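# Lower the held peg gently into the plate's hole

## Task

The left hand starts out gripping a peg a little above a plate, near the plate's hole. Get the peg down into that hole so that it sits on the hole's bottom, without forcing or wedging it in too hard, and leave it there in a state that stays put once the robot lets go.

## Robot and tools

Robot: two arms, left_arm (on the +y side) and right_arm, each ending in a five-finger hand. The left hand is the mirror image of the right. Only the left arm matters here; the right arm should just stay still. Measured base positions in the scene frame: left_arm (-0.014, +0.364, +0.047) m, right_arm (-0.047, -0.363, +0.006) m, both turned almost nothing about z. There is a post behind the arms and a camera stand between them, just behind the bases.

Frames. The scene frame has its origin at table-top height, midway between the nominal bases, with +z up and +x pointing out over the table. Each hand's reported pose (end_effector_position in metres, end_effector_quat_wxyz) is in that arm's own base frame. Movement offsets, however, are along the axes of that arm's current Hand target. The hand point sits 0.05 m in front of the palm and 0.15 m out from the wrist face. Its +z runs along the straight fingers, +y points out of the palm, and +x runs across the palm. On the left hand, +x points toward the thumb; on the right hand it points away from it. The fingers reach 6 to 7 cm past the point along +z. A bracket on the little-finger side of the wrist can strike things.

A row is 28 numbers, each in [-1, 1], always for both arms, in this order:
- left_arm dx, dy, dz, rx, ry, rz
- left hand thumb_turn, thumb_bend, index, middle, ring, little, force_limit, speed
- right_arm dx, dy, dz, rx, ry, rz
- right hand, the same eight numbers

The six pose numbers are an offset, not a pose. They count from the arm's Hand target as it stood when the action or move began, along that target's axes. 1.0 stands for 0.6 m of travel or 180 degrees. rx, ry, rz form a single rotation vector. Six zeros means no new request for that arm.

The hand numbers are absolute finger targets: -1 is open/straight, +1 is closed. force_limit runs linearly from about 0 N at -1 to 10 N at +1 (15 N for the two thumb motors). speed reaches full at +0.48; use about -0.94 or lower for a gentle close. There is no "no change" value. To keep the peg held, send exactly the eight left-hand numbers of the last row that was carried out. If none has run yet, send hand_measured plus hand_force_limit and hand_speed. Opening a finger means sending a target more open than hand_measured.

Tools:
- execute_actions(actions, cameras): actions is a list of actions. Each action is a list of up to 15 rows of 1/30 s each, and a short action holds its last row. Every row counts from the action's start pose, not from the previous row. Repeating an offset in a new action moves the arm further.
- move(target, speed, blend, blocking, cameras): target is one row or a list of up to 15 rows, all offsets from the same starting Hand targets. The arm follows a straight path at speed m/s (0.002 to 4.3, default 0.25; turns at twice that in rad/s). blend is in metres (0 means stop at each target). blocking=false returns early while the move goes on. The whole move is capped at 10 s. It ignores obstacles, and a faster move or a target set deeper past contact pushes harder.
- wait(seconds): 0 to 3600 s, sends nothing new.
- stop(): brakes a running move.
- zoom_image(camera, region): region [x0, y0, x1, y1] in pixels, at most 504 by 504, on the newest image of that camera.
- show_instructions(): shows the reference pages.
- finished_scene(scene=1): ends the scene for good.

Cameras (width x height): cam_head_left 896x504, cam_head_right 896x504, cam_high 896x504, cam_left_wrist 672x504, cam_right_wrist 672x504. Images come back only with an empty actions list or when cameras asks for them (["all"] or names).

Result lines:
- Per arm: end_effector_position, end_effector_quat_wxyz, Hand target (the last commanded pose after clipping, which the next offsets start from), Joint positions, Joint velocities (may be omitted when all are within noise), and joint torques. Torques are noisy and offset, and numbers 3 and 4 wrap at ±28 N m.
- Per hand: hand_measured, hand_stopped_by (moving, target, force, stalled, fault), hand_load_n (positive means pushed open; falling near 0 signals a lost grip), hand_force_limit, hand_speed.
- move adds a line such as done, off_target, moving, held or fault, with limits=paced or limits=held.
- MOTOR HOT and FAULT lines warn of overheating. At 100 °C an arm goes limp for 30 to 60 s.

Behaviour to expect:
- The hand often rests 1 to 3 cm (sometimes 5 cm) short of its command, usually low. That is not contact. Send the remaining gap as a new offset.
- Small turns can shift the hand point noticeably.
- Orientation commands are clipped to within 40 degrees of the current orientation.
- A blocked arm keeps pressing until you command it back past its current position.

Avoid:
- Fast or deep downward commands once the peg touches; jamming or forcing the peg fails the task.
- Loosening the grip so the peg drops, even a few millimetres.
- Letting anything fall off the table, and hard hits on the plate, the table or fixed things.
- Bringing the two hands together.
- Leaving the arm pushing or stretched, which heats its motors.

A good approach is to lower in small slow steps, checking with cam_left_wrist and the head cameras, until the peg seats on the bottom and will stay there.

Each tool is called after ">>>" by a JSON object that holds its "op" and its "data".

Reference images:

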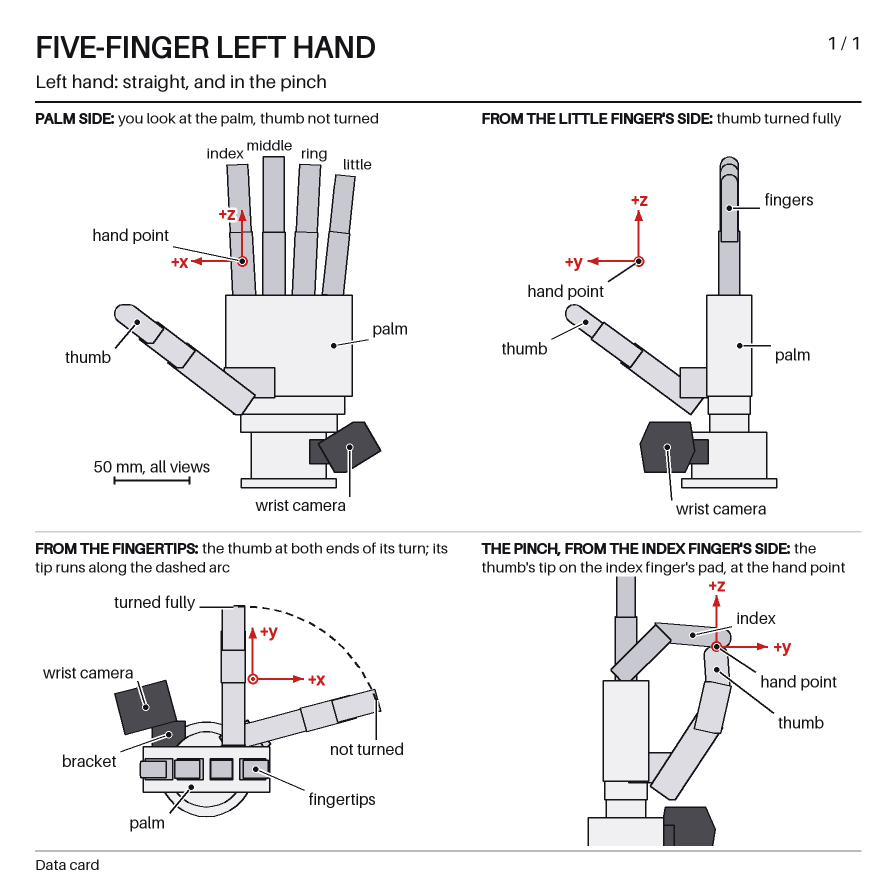

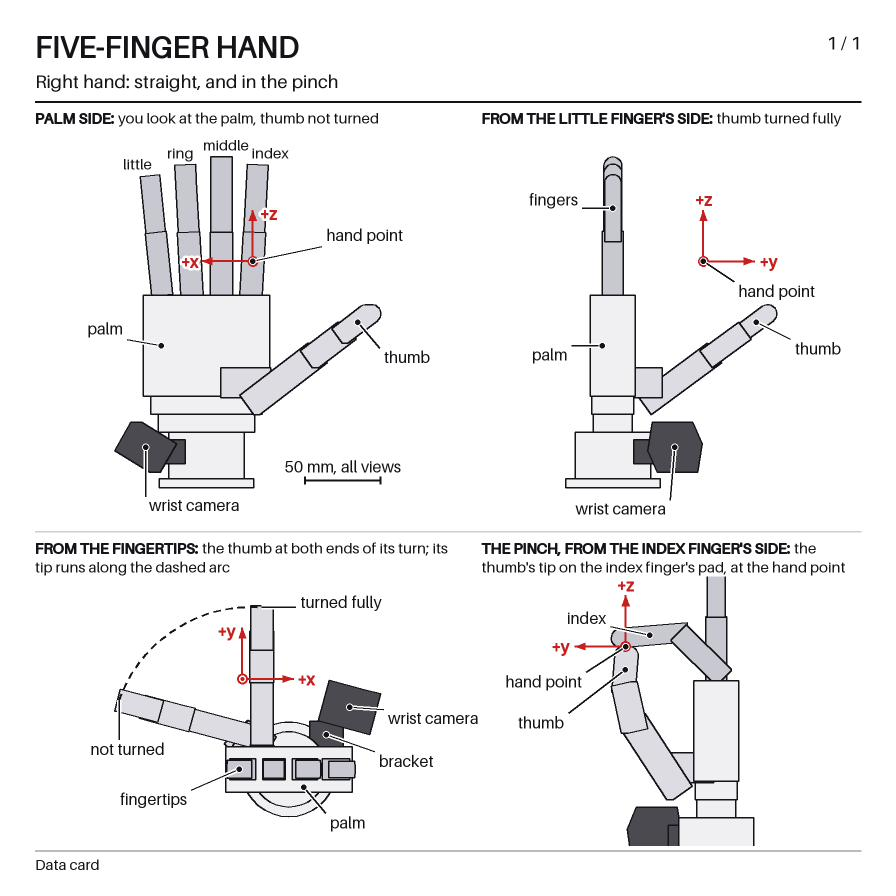

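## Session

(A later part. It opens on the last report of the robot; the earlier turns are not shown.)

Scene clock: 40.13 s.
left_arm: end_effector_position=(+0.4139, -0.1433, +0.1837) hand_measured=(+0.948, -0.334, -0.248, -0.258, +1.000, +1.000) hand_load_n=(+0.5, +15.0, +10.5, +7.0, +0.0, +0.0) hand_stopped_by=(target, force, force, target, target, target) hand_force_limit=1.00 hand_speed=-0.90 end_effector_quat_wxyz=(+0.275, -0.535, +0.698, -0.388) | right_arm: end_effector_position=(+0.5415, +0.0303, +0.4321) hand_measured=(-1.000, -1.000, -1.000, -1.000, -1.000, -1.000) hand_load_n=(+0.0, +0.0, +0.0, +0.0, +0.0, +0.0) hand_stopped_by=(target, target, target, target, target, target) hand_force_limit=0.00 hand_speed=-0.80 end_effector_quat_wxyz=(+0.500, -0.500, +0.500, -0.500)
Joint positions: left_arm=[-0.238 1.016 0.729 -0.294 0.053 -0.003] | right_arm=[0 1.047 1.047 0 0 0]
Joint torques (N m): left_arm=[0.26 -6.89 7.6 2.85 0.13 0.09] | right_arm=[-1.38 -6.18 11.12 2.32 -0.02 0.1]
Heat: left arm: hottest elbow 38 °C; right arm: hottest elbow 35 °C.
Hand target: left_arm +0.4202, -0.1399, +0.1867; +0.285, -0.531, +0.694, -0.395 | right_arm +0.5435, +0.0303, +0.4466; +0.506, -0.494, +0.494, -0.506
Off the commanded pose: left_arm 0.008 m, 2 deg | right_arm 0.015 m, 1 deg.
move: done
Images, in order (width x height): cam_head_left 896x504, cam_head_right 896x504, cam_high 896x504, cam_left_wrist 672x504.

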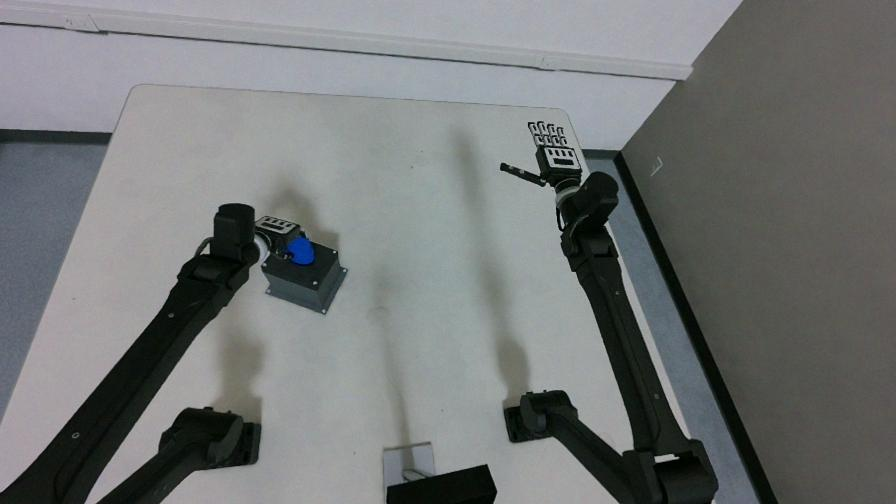

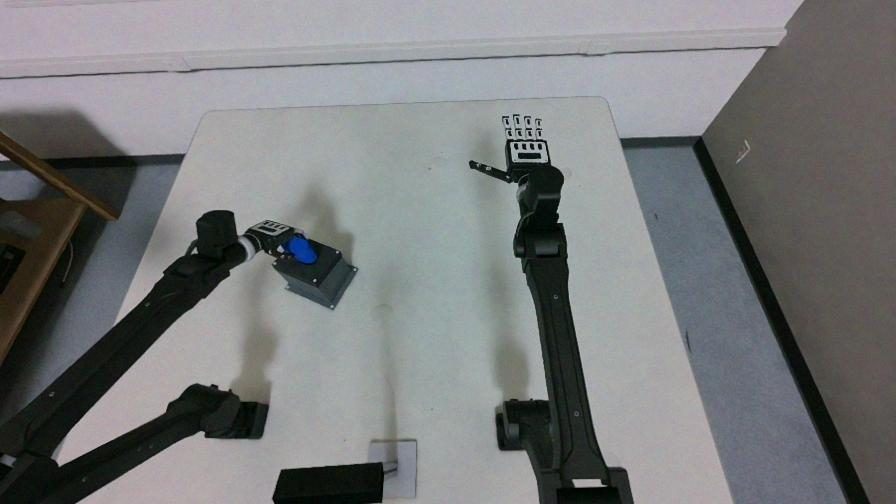

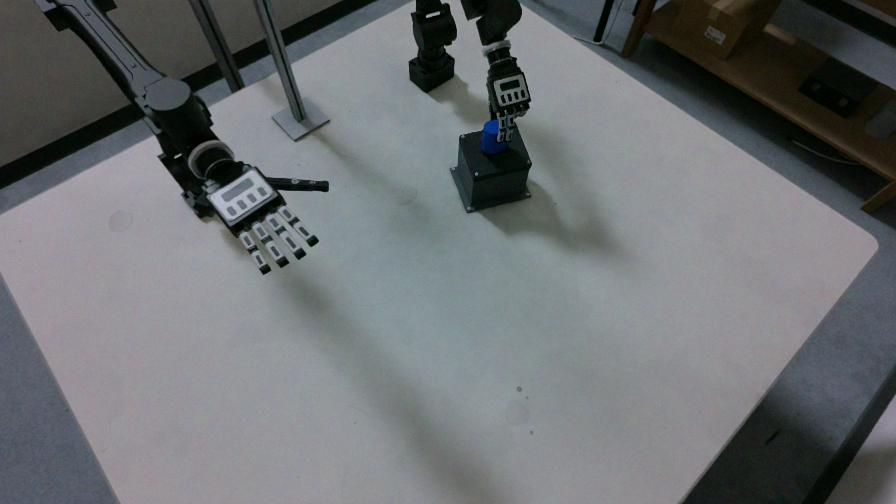

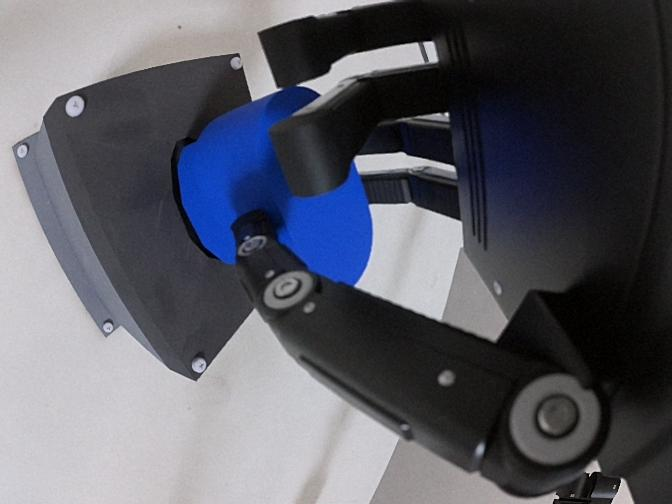

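>>> {"op": "move", "data": {"target": [-0.0007,0.0091,0.0075,0,0,0,0.948,-0.326,-0.246,-0.256,1,1,1,-0.9,0,0,0,0,0,0,-1,-1,-1,-1,-1,-1,0,-0.8], "speed": 0.02, "cameras": ["cam_left_wrist","cam_high","cam_head_left","cam_head_right"]}}

>>> {"op": "zoom_image", "data": {"camera": "cam_left_wrist", "region": [160, 110, 260, 290]}}

>>> {"op": "zoom_image", "data": {"camera": "cam_high", "region": [470, 120, 520, 170]}}

>>> {"op": "zoom_image", "data": {"camera": "cam_head_left", "region": [275, 235, 325, 285]}}

>>> {"op": "zoom_image", "data": {"camera": "cam_head_right", "region": [280, 235, 330, 285]}}

Scene clock: 41.87 s.
left_arm: end_effector_position=(+0.4145, -0.1435, +0.1775) hand_measured=(+0.948, -0.334, -0.248, -0.258, +1.000, +1.000) hand_load_n=(+0.0, +15.0, +10.0, +7.0, +0.0, +0.0) hand_stopped_by=(target, force, force, target, target, target) hand_force_limit=1.00 hand_speed=-0.90 end_effector_quat_wxyz=(+0.275, -0.535, +0.698, -0.389) | right_arm: end_effector_position=(+0.5415, +0.0303, +0.4321) hand_measured=(-1.000, -1.000, -1.000, -1.000, -1.000, -1.000) hand_load_n=(+0.0, +0.0, +0.0, +0.0, +0.0, +0.0) hand_stopped_by=(target, target, target, target, target, target) hand_force_limit=0.00 hand_speed=-0.80 end_effector_quat_wxyz=(+0.500, -0.500, +0.500, -0.500)
Joint positions: left_arm=[-0.238 1.023 0.715 -0.272 0.054 -0.003] | right_arm=[0 1.047 1.047 0 0 0]
Joint torques (N m): left_arm=[0.09 -6.77 7.6 2.89 0.12 0.11] | right_arm=[-1.44 -6.24 11.12 2.35 -0.02 0.1]
Heat: left arm: hottest elbow 38 °C; right arm: hottest elbow 35 °C.
Hand target: left_arm +0.4211, -0.1399, +0.1797; +0.285, -0.531, +0.694, -0.395 | right_arm +0.5435, +0.0303, +0.4466; +0.506, -0.494, +0.494, -0.506
Off the commanded pose: left_arm 0.008 m, 1 deg | right_arm 0.015 m, 1 deg.
move: done
Images, in order (width x height): cam_head_left 896x504, cam_head_right 896x504, cam_high 896x504, cam_left_wrist 672x504.

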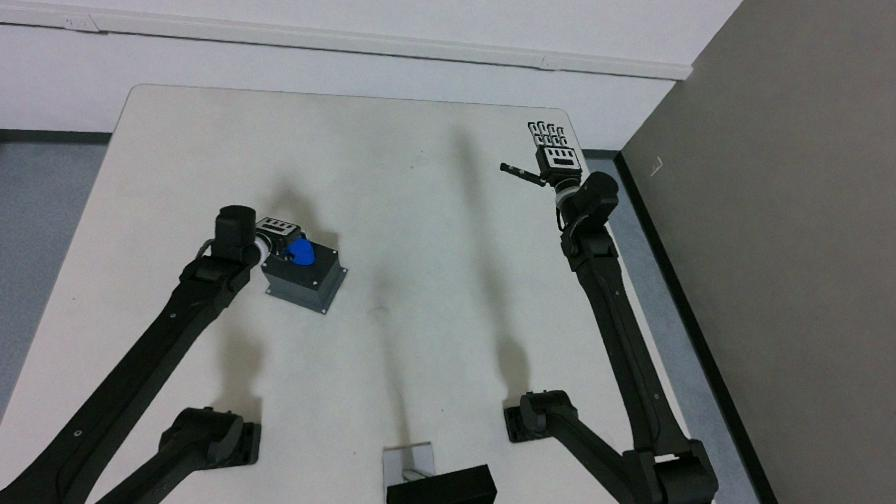

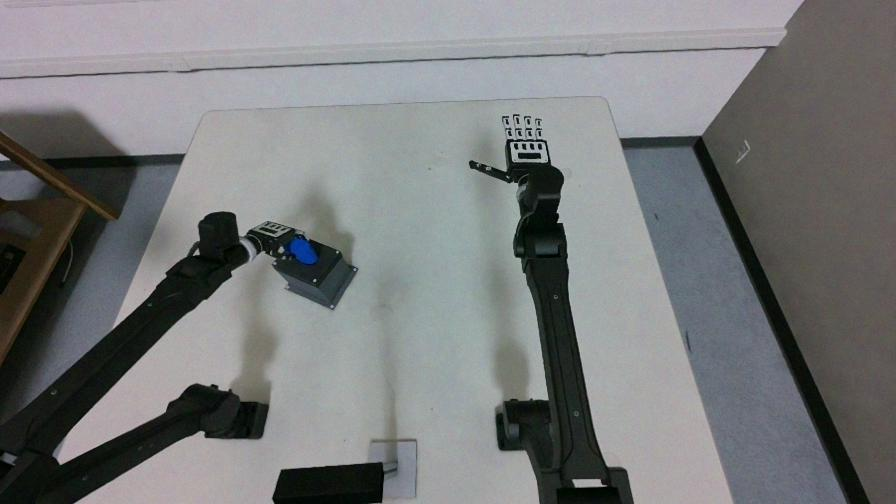

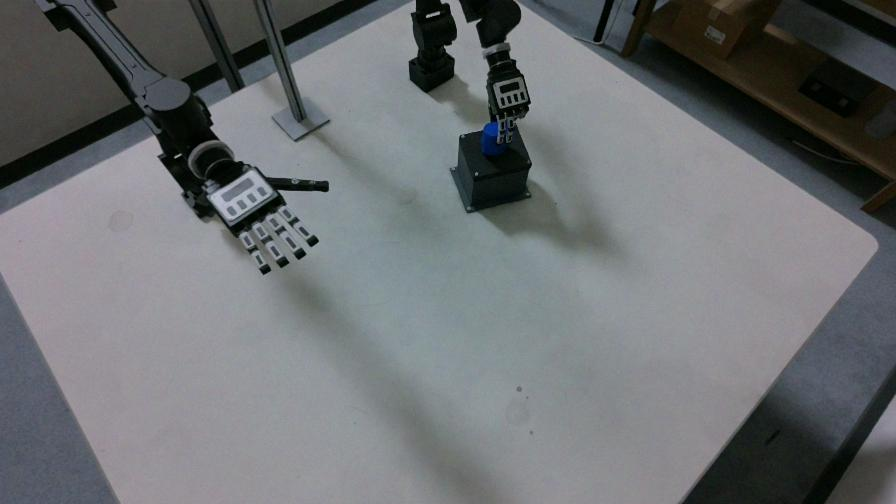

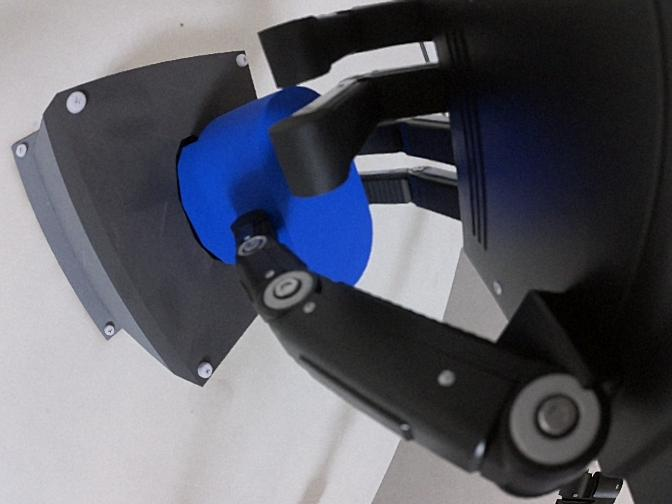

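Scaled by 2.800 from the camera's image (finer frame: 960x720).

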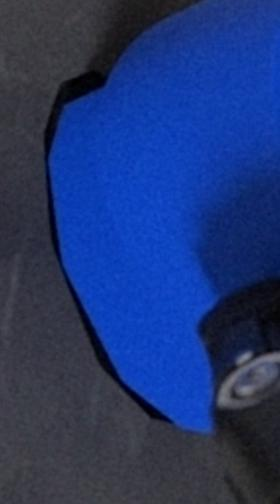

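Scaled by 10.080 from the camera's image (finer frame: 1280x720).

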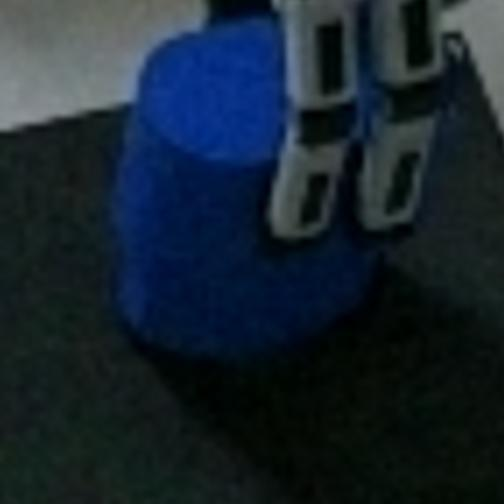

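Scaled by 10.080 from the camera's image (finer frame: 1280x720).

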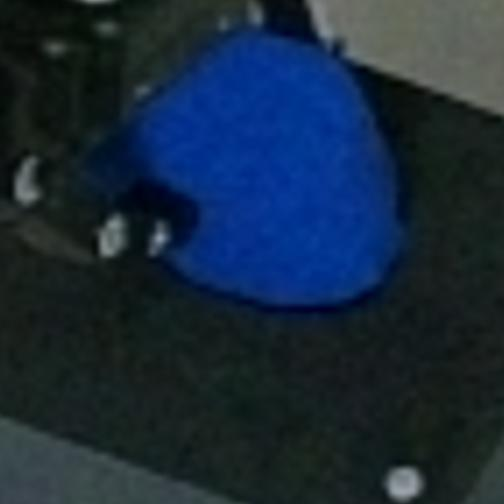

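Scaled by 10.080 from the camera's image (finer frame: 1280x720).

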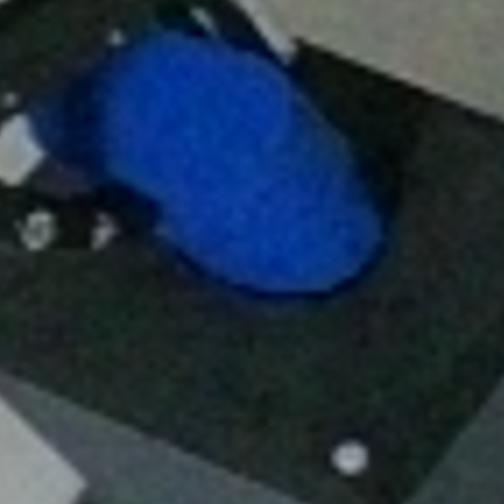

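>>> {"op": "zoom_image", "data": {"camera": "cam_left_wrist", "region": [165, 125, 215, 195]}}

>>> {"op": "zoom_image", "data": {"camera": "cam_left_wrist", "region": [170, 190, 240, 275]}}

Scaled by 7.200 from the camera's image (finer frame: 960x720).

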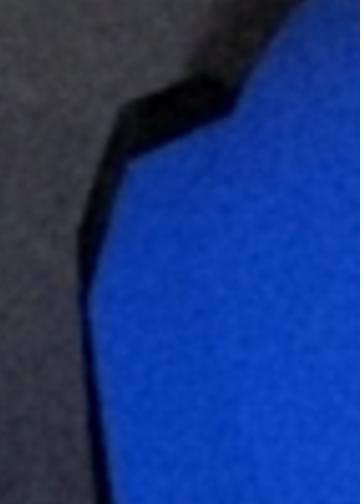

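Scaled by 5.929 from the camera's image (finer frame: 960x720).

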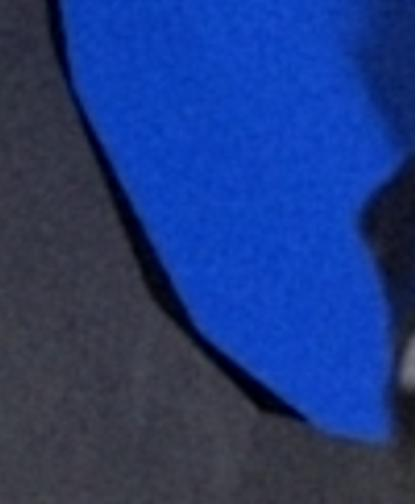

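>>> {"op": "zoom_image", "data": {"camera": "cam_head_left", "region": [284, 246, 320, 270]}}

>>> {"op": "zoom_image", "data": {"camera": "cam_head_right", "region": [290, 246, 326, 270]}}

>>> {"op": "zoom_image", "data": {"camera": "cam_high", "region": [478, 136, 514, 160]}}

Scaled by 14.000 from the camera's image (finer frame: 1280x720).

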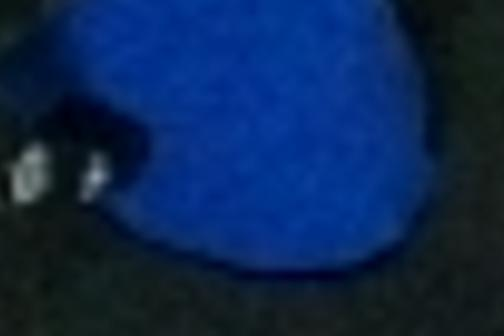

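Scaled by 14.000 from the camera's image (finer frame: 1280x720).

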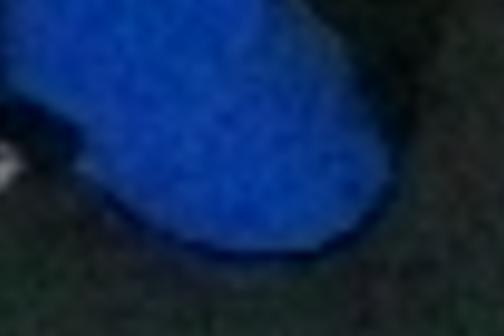

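Scaled by 14.000 from the camera's image (finer frame: 1280x720).

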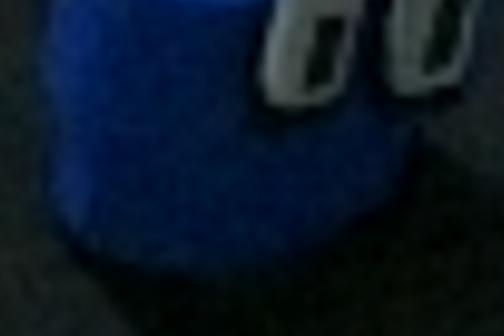

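>>> {"op": "move", "data": {"target": [-0.0017,-0.0033,-0.0012,-0.0003,0.0038,0.0211,0.948,-0.326,-0.246,-0.256,1,1,1,-0.9,0,0,0,0,0,0,-1,-1,-1,-1,-1,-1,0,-0.8], "speed": 0.02, "cameras": ["cam_left_wrist","cam_high","cam_head_left","cam_head_right"]}}

>>> {"op": "zoom_image", "data": {"camera": "cam_left_wrist", "region": [165, 125, 215, 195]}}

>>> {"op": "zoom_image", "data": {"camera": "cam_left_wrist", "region": [170, 190, 240, 275]}}

>>> {"op": "zoom_image", "data": {"camera": "cam_high", "region": [470, 120, 520, 170]}}

>>> {"op": "zoom_image", "data": {"camera": "cam_head_left", "region": [284, 246, 320, 270]}}

>>> {"op": "zoom_image", "data": {"camera": "cam_head_right", "region": [290, 246, 326, 270]}}

Scene clock: 53.03 s.
left_arm: end_effector_position=(+0.4137, -0.1418, +0.1760) hand_measured=(+0.948, -0.334, -0.248, -0.258, +1.000, +1.000) hand_load_n=(+0.5, +15.0, +10.5, +7.0, +0.0, +0.0) hand_stopped_by=(target, force, force, target, target, target) hand_force_limit=1.00 hand_speed=-0.90 end_effector_quat_wxyz=(+0.283, -0.511, +0.716, -0.383) | right_arm: end_effector_position=(+0.5415, +0.0303, +0.4321) hand_measured=(-1.000, -1.000, -1.000, -1.000, -1.000, -1.000) hand_load_n=(-0.5, +0.0, +0.0, +0.0, +0.0, +0.0) hand_stopped_by=(target, target, target, target, target, target) hand_force_limit=0.00 hand_speed=-0.80 end_effector_quat_wxyz=(+0.500, -0.500, +0.500, -0.500)
Joint positions: left_arm=[-0.238 1.023 0.715 -0.272 0.065 0.058] | right_arm=[0 1.047 1.047 0 0 0]
Joint torques (N m): left_arm=[-0.03 -6.65 8.42 2.52 0.09 0.14] | right_arm=[-1.38 -6.24 11.11 2.32 -0.02 0.1]
Heat: left arm: hottest elbow 39 °C; right arm: hottest elbow 37 °C.
Hand target: left_arm +0.4218, -0.1390, +0.1816; +0.293, -0.505, +0.713, -0.388 | right_arm +0.5435, +0.0303, +0.4466; +0.506, -0.494, +0.494, -0.506
Off the commanded pose: left_arm 0.010 m, 1 deg | right_arm 0.015 m, 1 deg.
move: done
Images, in order (width x height): cam_head_left 896x504, cam_head_right 896x504, cam_high 896x504, cam_left_wrist 672x504.

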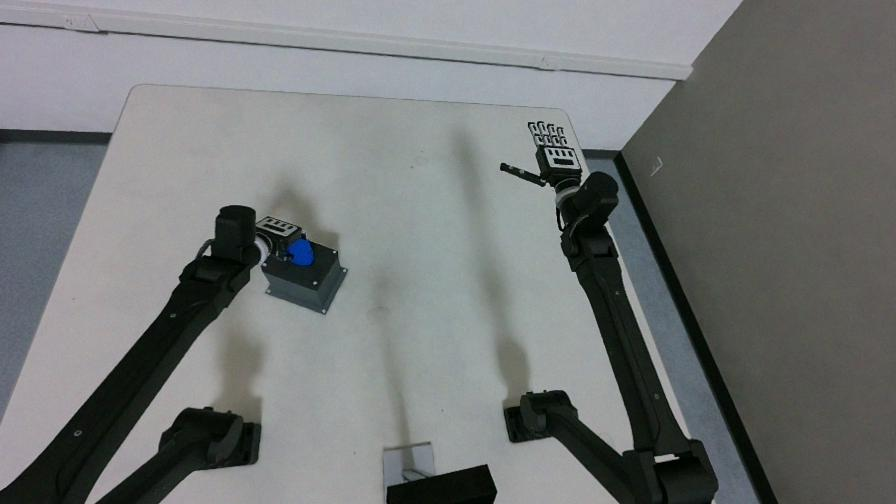

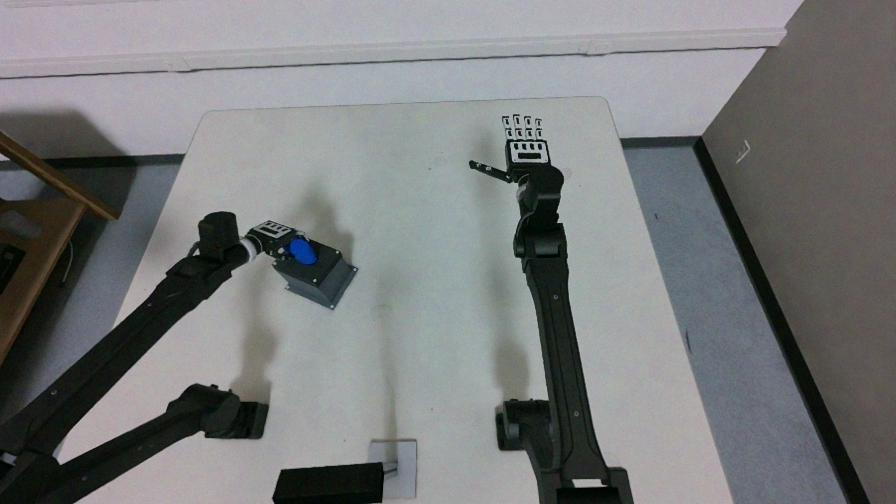

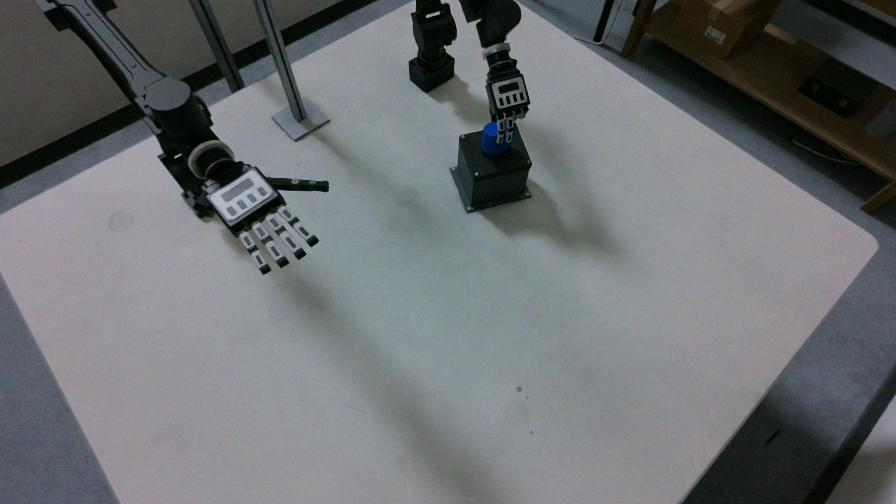

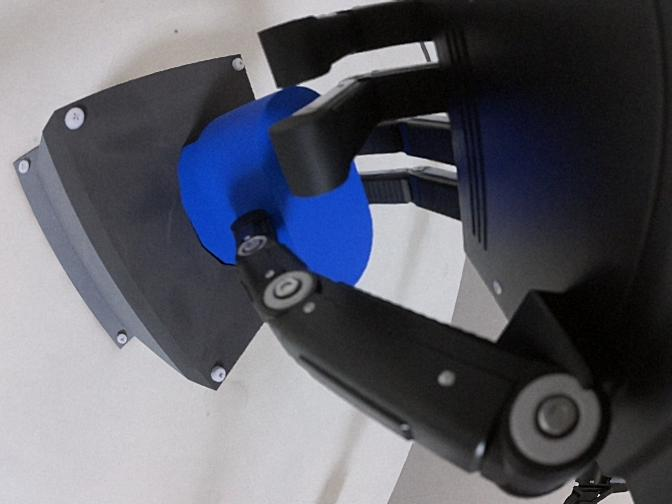

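Scaled by 7.200 from the camera's image (finer frame: 960x720).

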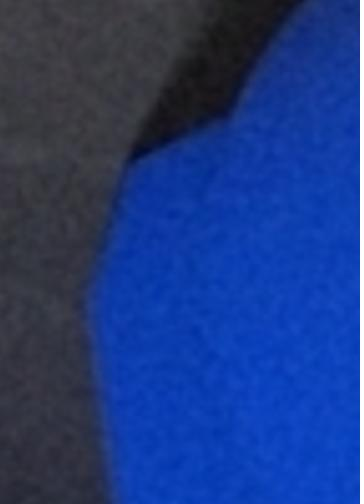

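Scaled by 5.929 from the camera's image (finer frame: 960x720).

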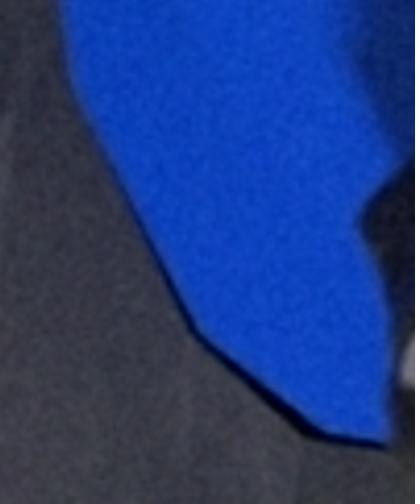

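Scaled by 10.080 from the camera's image (finer frame: 1280x720).

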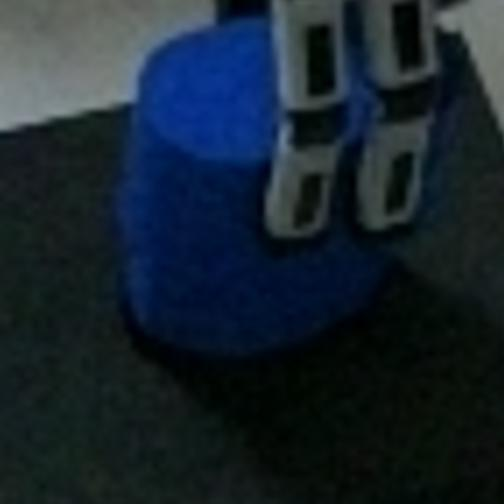

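Scaled by 14.000 from the camera's image (finer frame: 1280x720).

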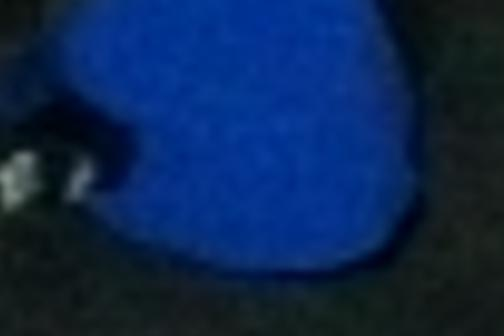

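Scaled by 14.000 from the camera's image (finer frame: 1280x720).

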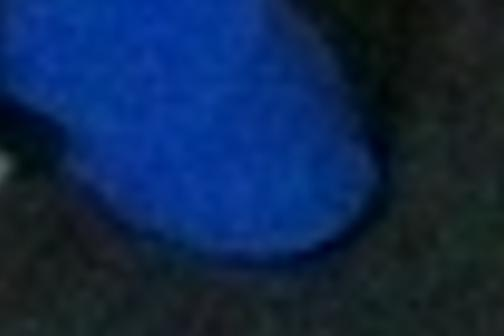

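>>> {"op": "move", "data": {"target": [0.0001,0.0031,0.0046,0,0,0,0.948,-0.326,-0.246,-0.256,1,1,1,-0.9,0,0,0,0,0,0,-1,-1,-1,-1,-1,-1,0,-0.8], "speed": 0.02, "cameras": ["cam_left_wrist"]}}

>>> {"op": "zoom_image", "data": {"camera": "cam_left_wrist", "region": [165, 125, 215, 195]}}

>>> {"op": "zoom_image", "data": {"camera": "cam_left_wrist", "region": [170, 190, 240, 275]}}

Scene clock: 54.93 s.
left_arm: end_effector_position=(+0.4147, -0.1419, +0.1731) hand_measured=(+0.948, -0.334, -0.248, -0.258, +1.000, +1.000) hand_load_n=(+0.0, +15.0, +10.5, +7.0, +0.0, +0.0) hand_stopped_by=(target, force, force, target, target, target) hand_force_limit=1.00 hand_speed=-0.90 end_effector_quat_wxyz=(+0.281, -0.511, +0.717, -0.382) | right_arm: end_effector_position=(+0.5415, +0.0303, +0.4321) hand_measured=(-1.000, -1.000, -1.000, -1.000, -1.000, -1.000) hand_load_n=(+0.0, +0.0, +0.0, +0.0, -0.5, +0.0) hand_stopped_by=(target, target, target, target, target, target) hand_force_limit=0.00 hand_speed=-0.80 end_effector_quat_wxyz=(+0.500, -0.500, +0.500, -0.500)
Joint positions: left_arm=[-0.238 1.032 0.715 -0.268 0.065 0.059] | right_arm=[0 1.047 1.047 0 0 0]
Joint torques (N m): left_arm=[-0.15 -6.77 8.1 2.77 0.06 0.12] | right_arm=[-1.38 -6.18 11.11 2.32 -0.02 0.1]
Heat: left arm: hottest elbow 39 °C; right arm: hottest elbow 37 °C.
Hand target: left_arm +0.4232, -0.1394, +0.1787; +0.293, -0.505, +0.713, -0.388 | right_arm +0.5435, +0.0303, +0.4466; +0.506, -0.494, +0.494, -0.506
Off the commanded pose: left_arm 0.010 m, 2 deg | right_arm 0.015 m, 1 deg.
move: done

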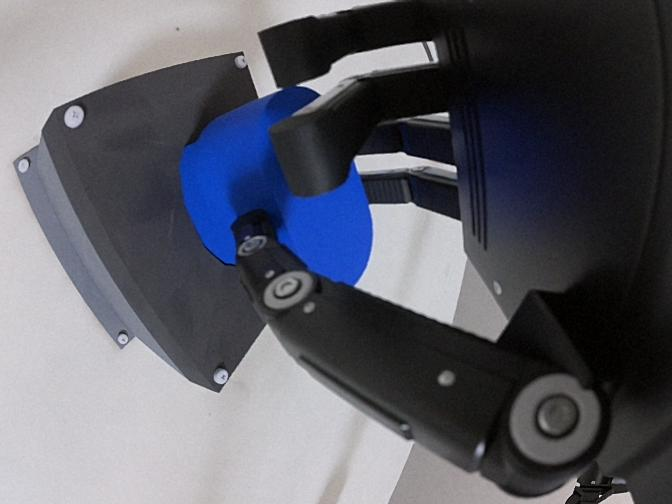

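Scaled by 7.200 from the camera's image (finer frame: 960x720).

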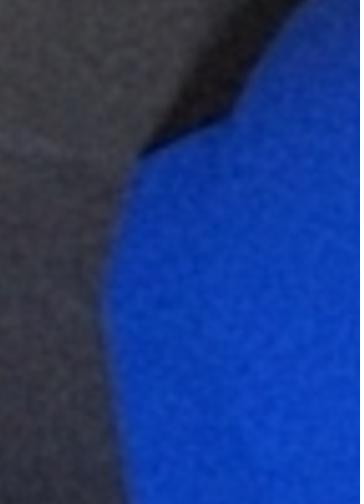

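Scaled by 5.929 from the camera's image (finer frame: 960x720).

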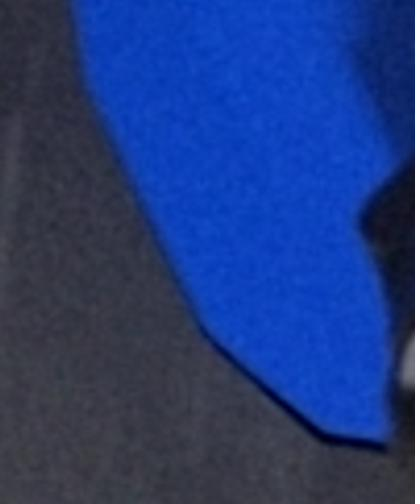

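>>> {"op": "move", "data": {"target": [0.0002,0.0057,0.0035,0,0,0,0.948,-0.326,-0.246,-0.256,1,1,1,-0.9,0,0,0,0,0,0,-1,-1,-1,-1,-1,-1,0,-0.8], "speed": 0.02, "cameras": ["cam_left_wrist","cam_high","cam_head_left","cam_head_right"]}}

>>> {"op": "zoom_image", "data": {"camera": "cam_left_wrist", "region": [165, 125, 215, 195]}}

>>> {"op": "zoom_image", "data": {"camera": "cam_left_wrist", "region": [170, 190, 240, 275]}}

>>> {"op": "zoom_image", "data": {"camera": "cam_high", "region": [470, 120, 520, 170]}}

>>> {"op": "zoom_image", "data": {"camera": "cam_head_left", "region": [284, 246, 320, 270]}}

Scene clock: 56.07 s.
left_arm: end_effector_position=(+0.4166, -0.1424, +0.1732) hand_measured=(+0.948, -0.334, -0.248, -0.258, +1.000, +1.000) hand_load_n=(+0.5, +15.0, +10.5, +7.0, +0.0, +0.0) hand_stopped_by=(target, force, force, target, target, target) hand_force_limit=1.00 hand_speed=-0.90 end_effector_quat_wxyz=(+0.283, -0.510, +0.716, -0.383) | right_arm: end_effector_position=(+0.5415, +0.0303, +0.4321) hand_measured=(-1.000, -1.000, -1.000, -1.000, -1.000, -1.000) hand_load_n=(+0.0, +0.0, +0.0, +0.0, -0.5, +0.0) hand_stopped_by=(target, target, target, target, target, target) hand_force_limit=0.00 hand_speed=-0.80 end_effector_quat_wxyz=(+0.500, -0.500, +0.500, -0.500)
Joint positions: left_arm=[-0.238 1.035 0.715 -0.259 0.065 0.059] | right_arm=[0 1.047 1.047 0 0 0]
Joint torques (N m): left_arm=[0.03 -6.89 7.54 2.92 0.06 0.12] | right_arm=[-1.44 -6.24 11.12 2.33 -0.02 0.1]
Heat: left arm: hottest elbow 39 °C; right arm: hottest elbow 37 °C.
Hand target: left_arm +0.4231, -0.1395, +0.1747; +0.293, -0.505, +0.713, -0.388 | right_arm +0.5435, +0.0303, +0.4466; +0.506, -0.494, +0.494, -0.506
Off the commanded pose: left_arm 0.007 m, 1 deg | right_arm 0.015 m, 1 deg.
move: done
Images, in order (width x height): cam_head_left 896x504, cam_head_right 896x504, cam_high 896x504, cam_left_wrist 672x504.

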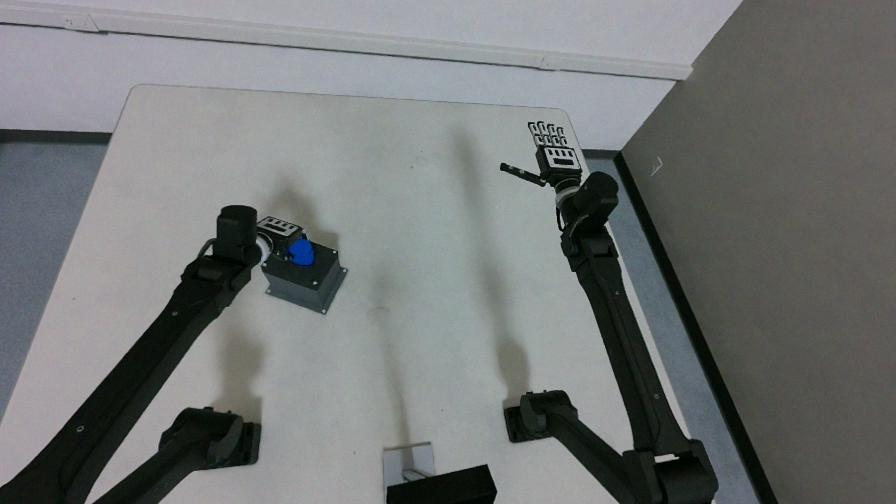

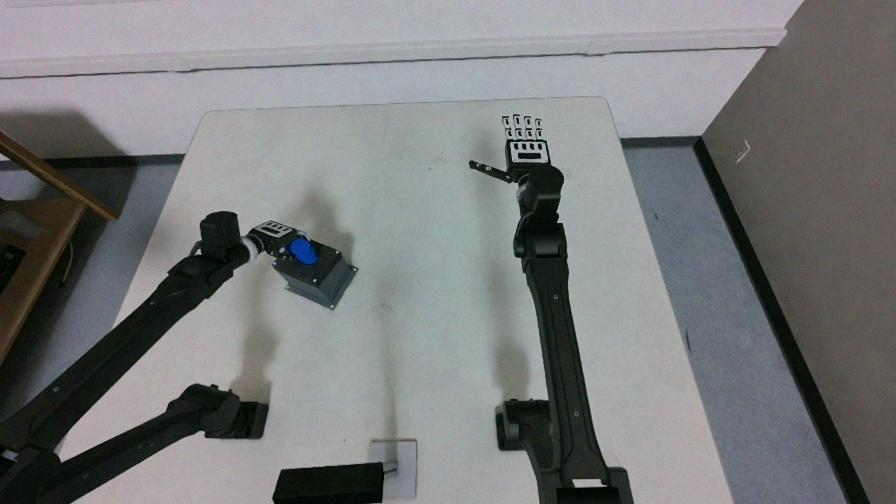

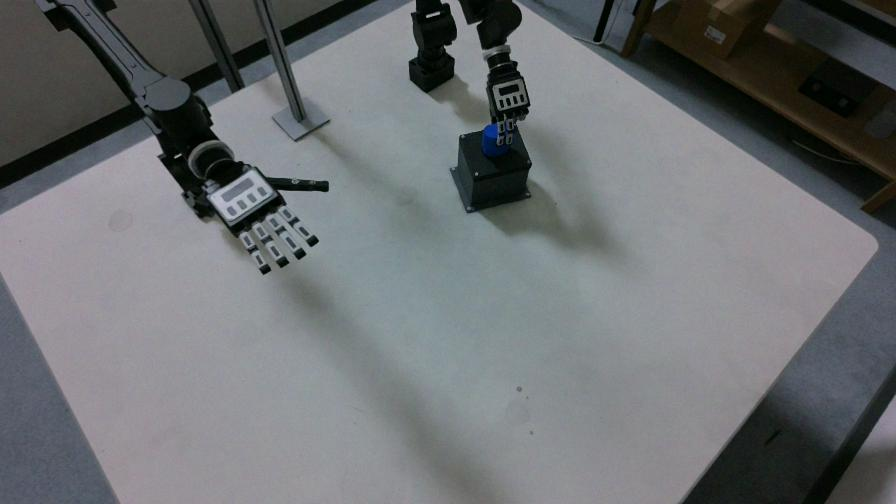

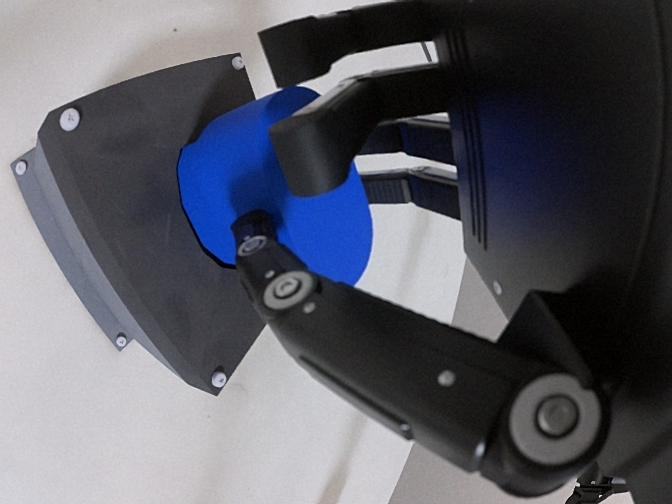

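Scaled by 7.200 from the camera's image (finer frame: 960x720).

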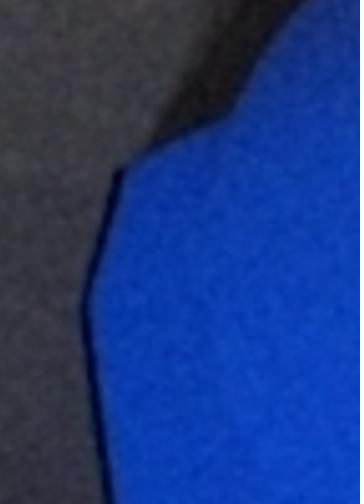

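Scaled by 5.929 from the camera's image (finer frame: 960x720).

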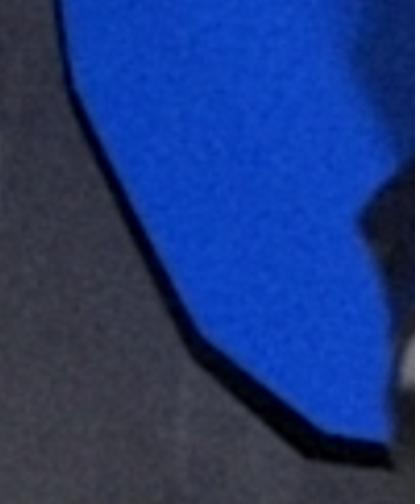

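Scaled by 10.080 from the camera's image (finer frame: 1280x720).

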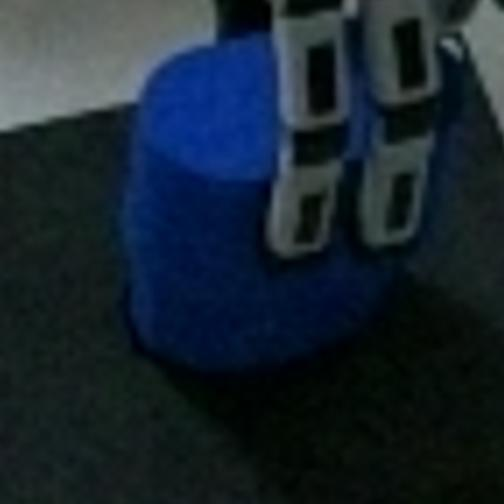

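Scaled by 14.000 from the camera's image (finer frame: 1280x720).

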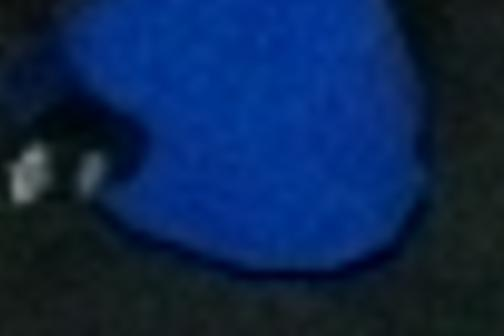

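>>> {"op": "move", "data": {"target": [0.0025,0.0038,0.0033,0,0,0,0.948,-0.326,-0.246,-0.256,1,1,1,-0.9,0,0,0,0,0,0,-1,-1,-1,-1,-1,-1,0,-0.8], "speed": 0.02, "cameras": ["cam_left_wrist","cam_high"]}}

>>> {"op": "zoom_image", "data": {"camera": "cam_left_wrist", "region": [165, 125, 215, 195]}}

>>> {"op": "zoom_image", "data": {"camera": "cam_left_wrist", "region": [170, 190, 240, 275]}}

>>> {"op": "zoom_image", "data": {"camera": "cam_high", "region": [470, 120, 520, 170]}}

Scene clock: 57.30 s.
left_arm: end_effector_position=(+0.4180, -0.1428, +0.1729) hand_measured=(+0.948, -0.334, -0.248, -0.258, +1.000, +1.000) hand_load_n=(+1.0, +15.0, +10.5, +7.0, +0.0, +0.0) hand_stopped_by=(target, force, force, target, target, target) hand_force_limit=1.00 hand_speed=-0.90 end_effector_quat_wxyz=(+0.285, -0.509, +0.715, -0.385) | right_arm: end_effector_position=(+0.5415, +0.0303, +0.4321) hand_measured=(-1.000, -1.000, -1.000, -1.000, -1.000, -1.000) hand_load_n=(+0.0, +0.0, +0.0, +0.0, +0.0, +0.0) hand_stopped_by=(target, target, target, target, target, target) hand_force_limit=0.00 hand_speed=-0.80 end_effector_quat_wxyz=(+0.500, -0.500, +0.500, -0.500)
Joint positions: left_arm=[-0.238 1.038 0.713 -0.248 0.066 0.059] | right_arm=[0 1.047 1.047 0 0 0]
Joint torques (N m): left_arm=[-0.15 -6.77 7.27 2.91 -0.11 0.11] | right_arm=[-1.38 -6.3 11.11 2.32 -0.02 0.1]
Heat: left arm: hottest elbow 39 °C; right arm: hottest elbow 37 °C.
Hand target: left_arm +0.4232, -0.1410, +0.1718; +0.293, -0.505, +0.713, -0.388 | right_arm +0.5435, +0.0303, +0.4466; +0.506, -0.494, +0.494, -0.506
Off the commanded pose: left_arm 0.006 m, 1 deg | right_arm 0.015 m, 1 deg.
move: done
Images, in order (width x height): cam_high 896x504, cam_left_wrist 672x504.

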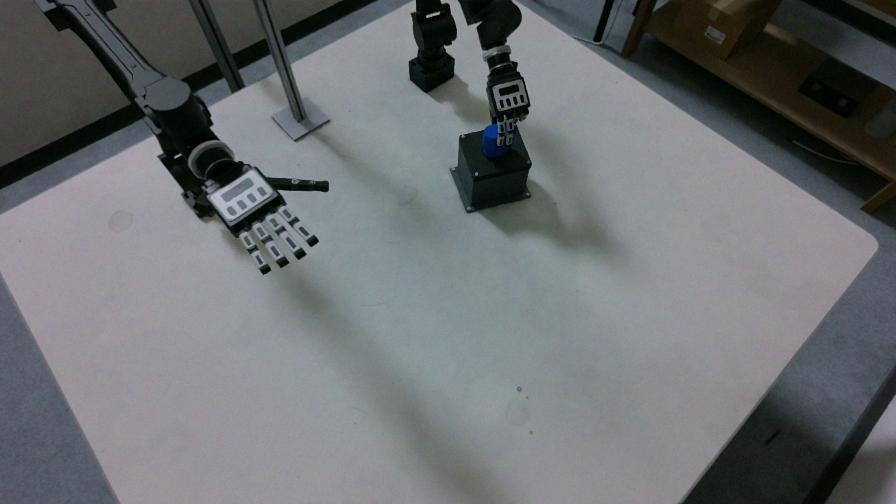

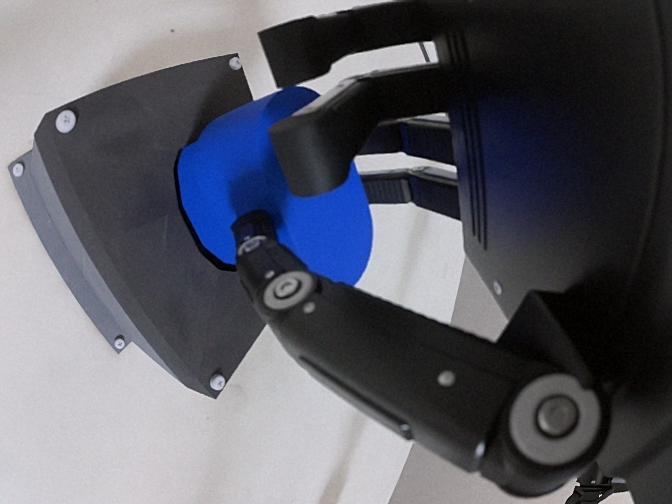

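Scaled by 7.200 from the camera's image (finer frame: 960x720).

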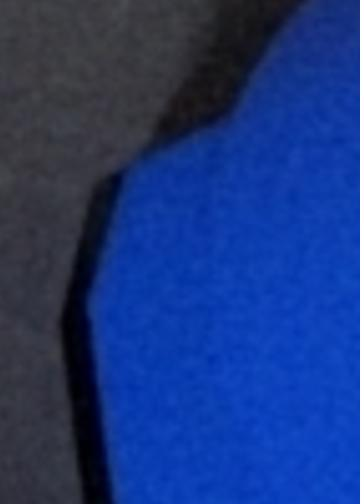

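Scaled by 5.929 from the camera's image (finer frame: 960x720).

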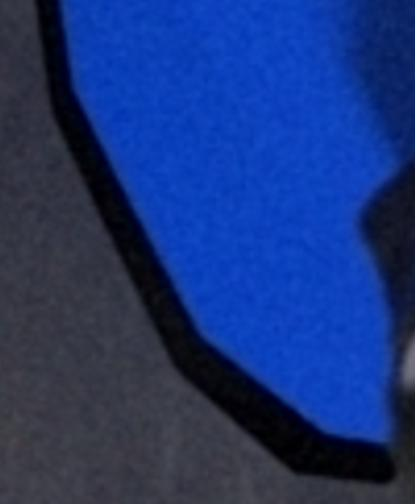

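Scaled by 10.080 from the camera's image (finer frame: 1280x720).

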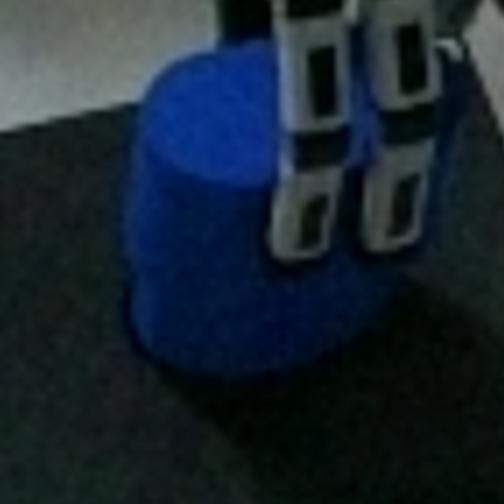

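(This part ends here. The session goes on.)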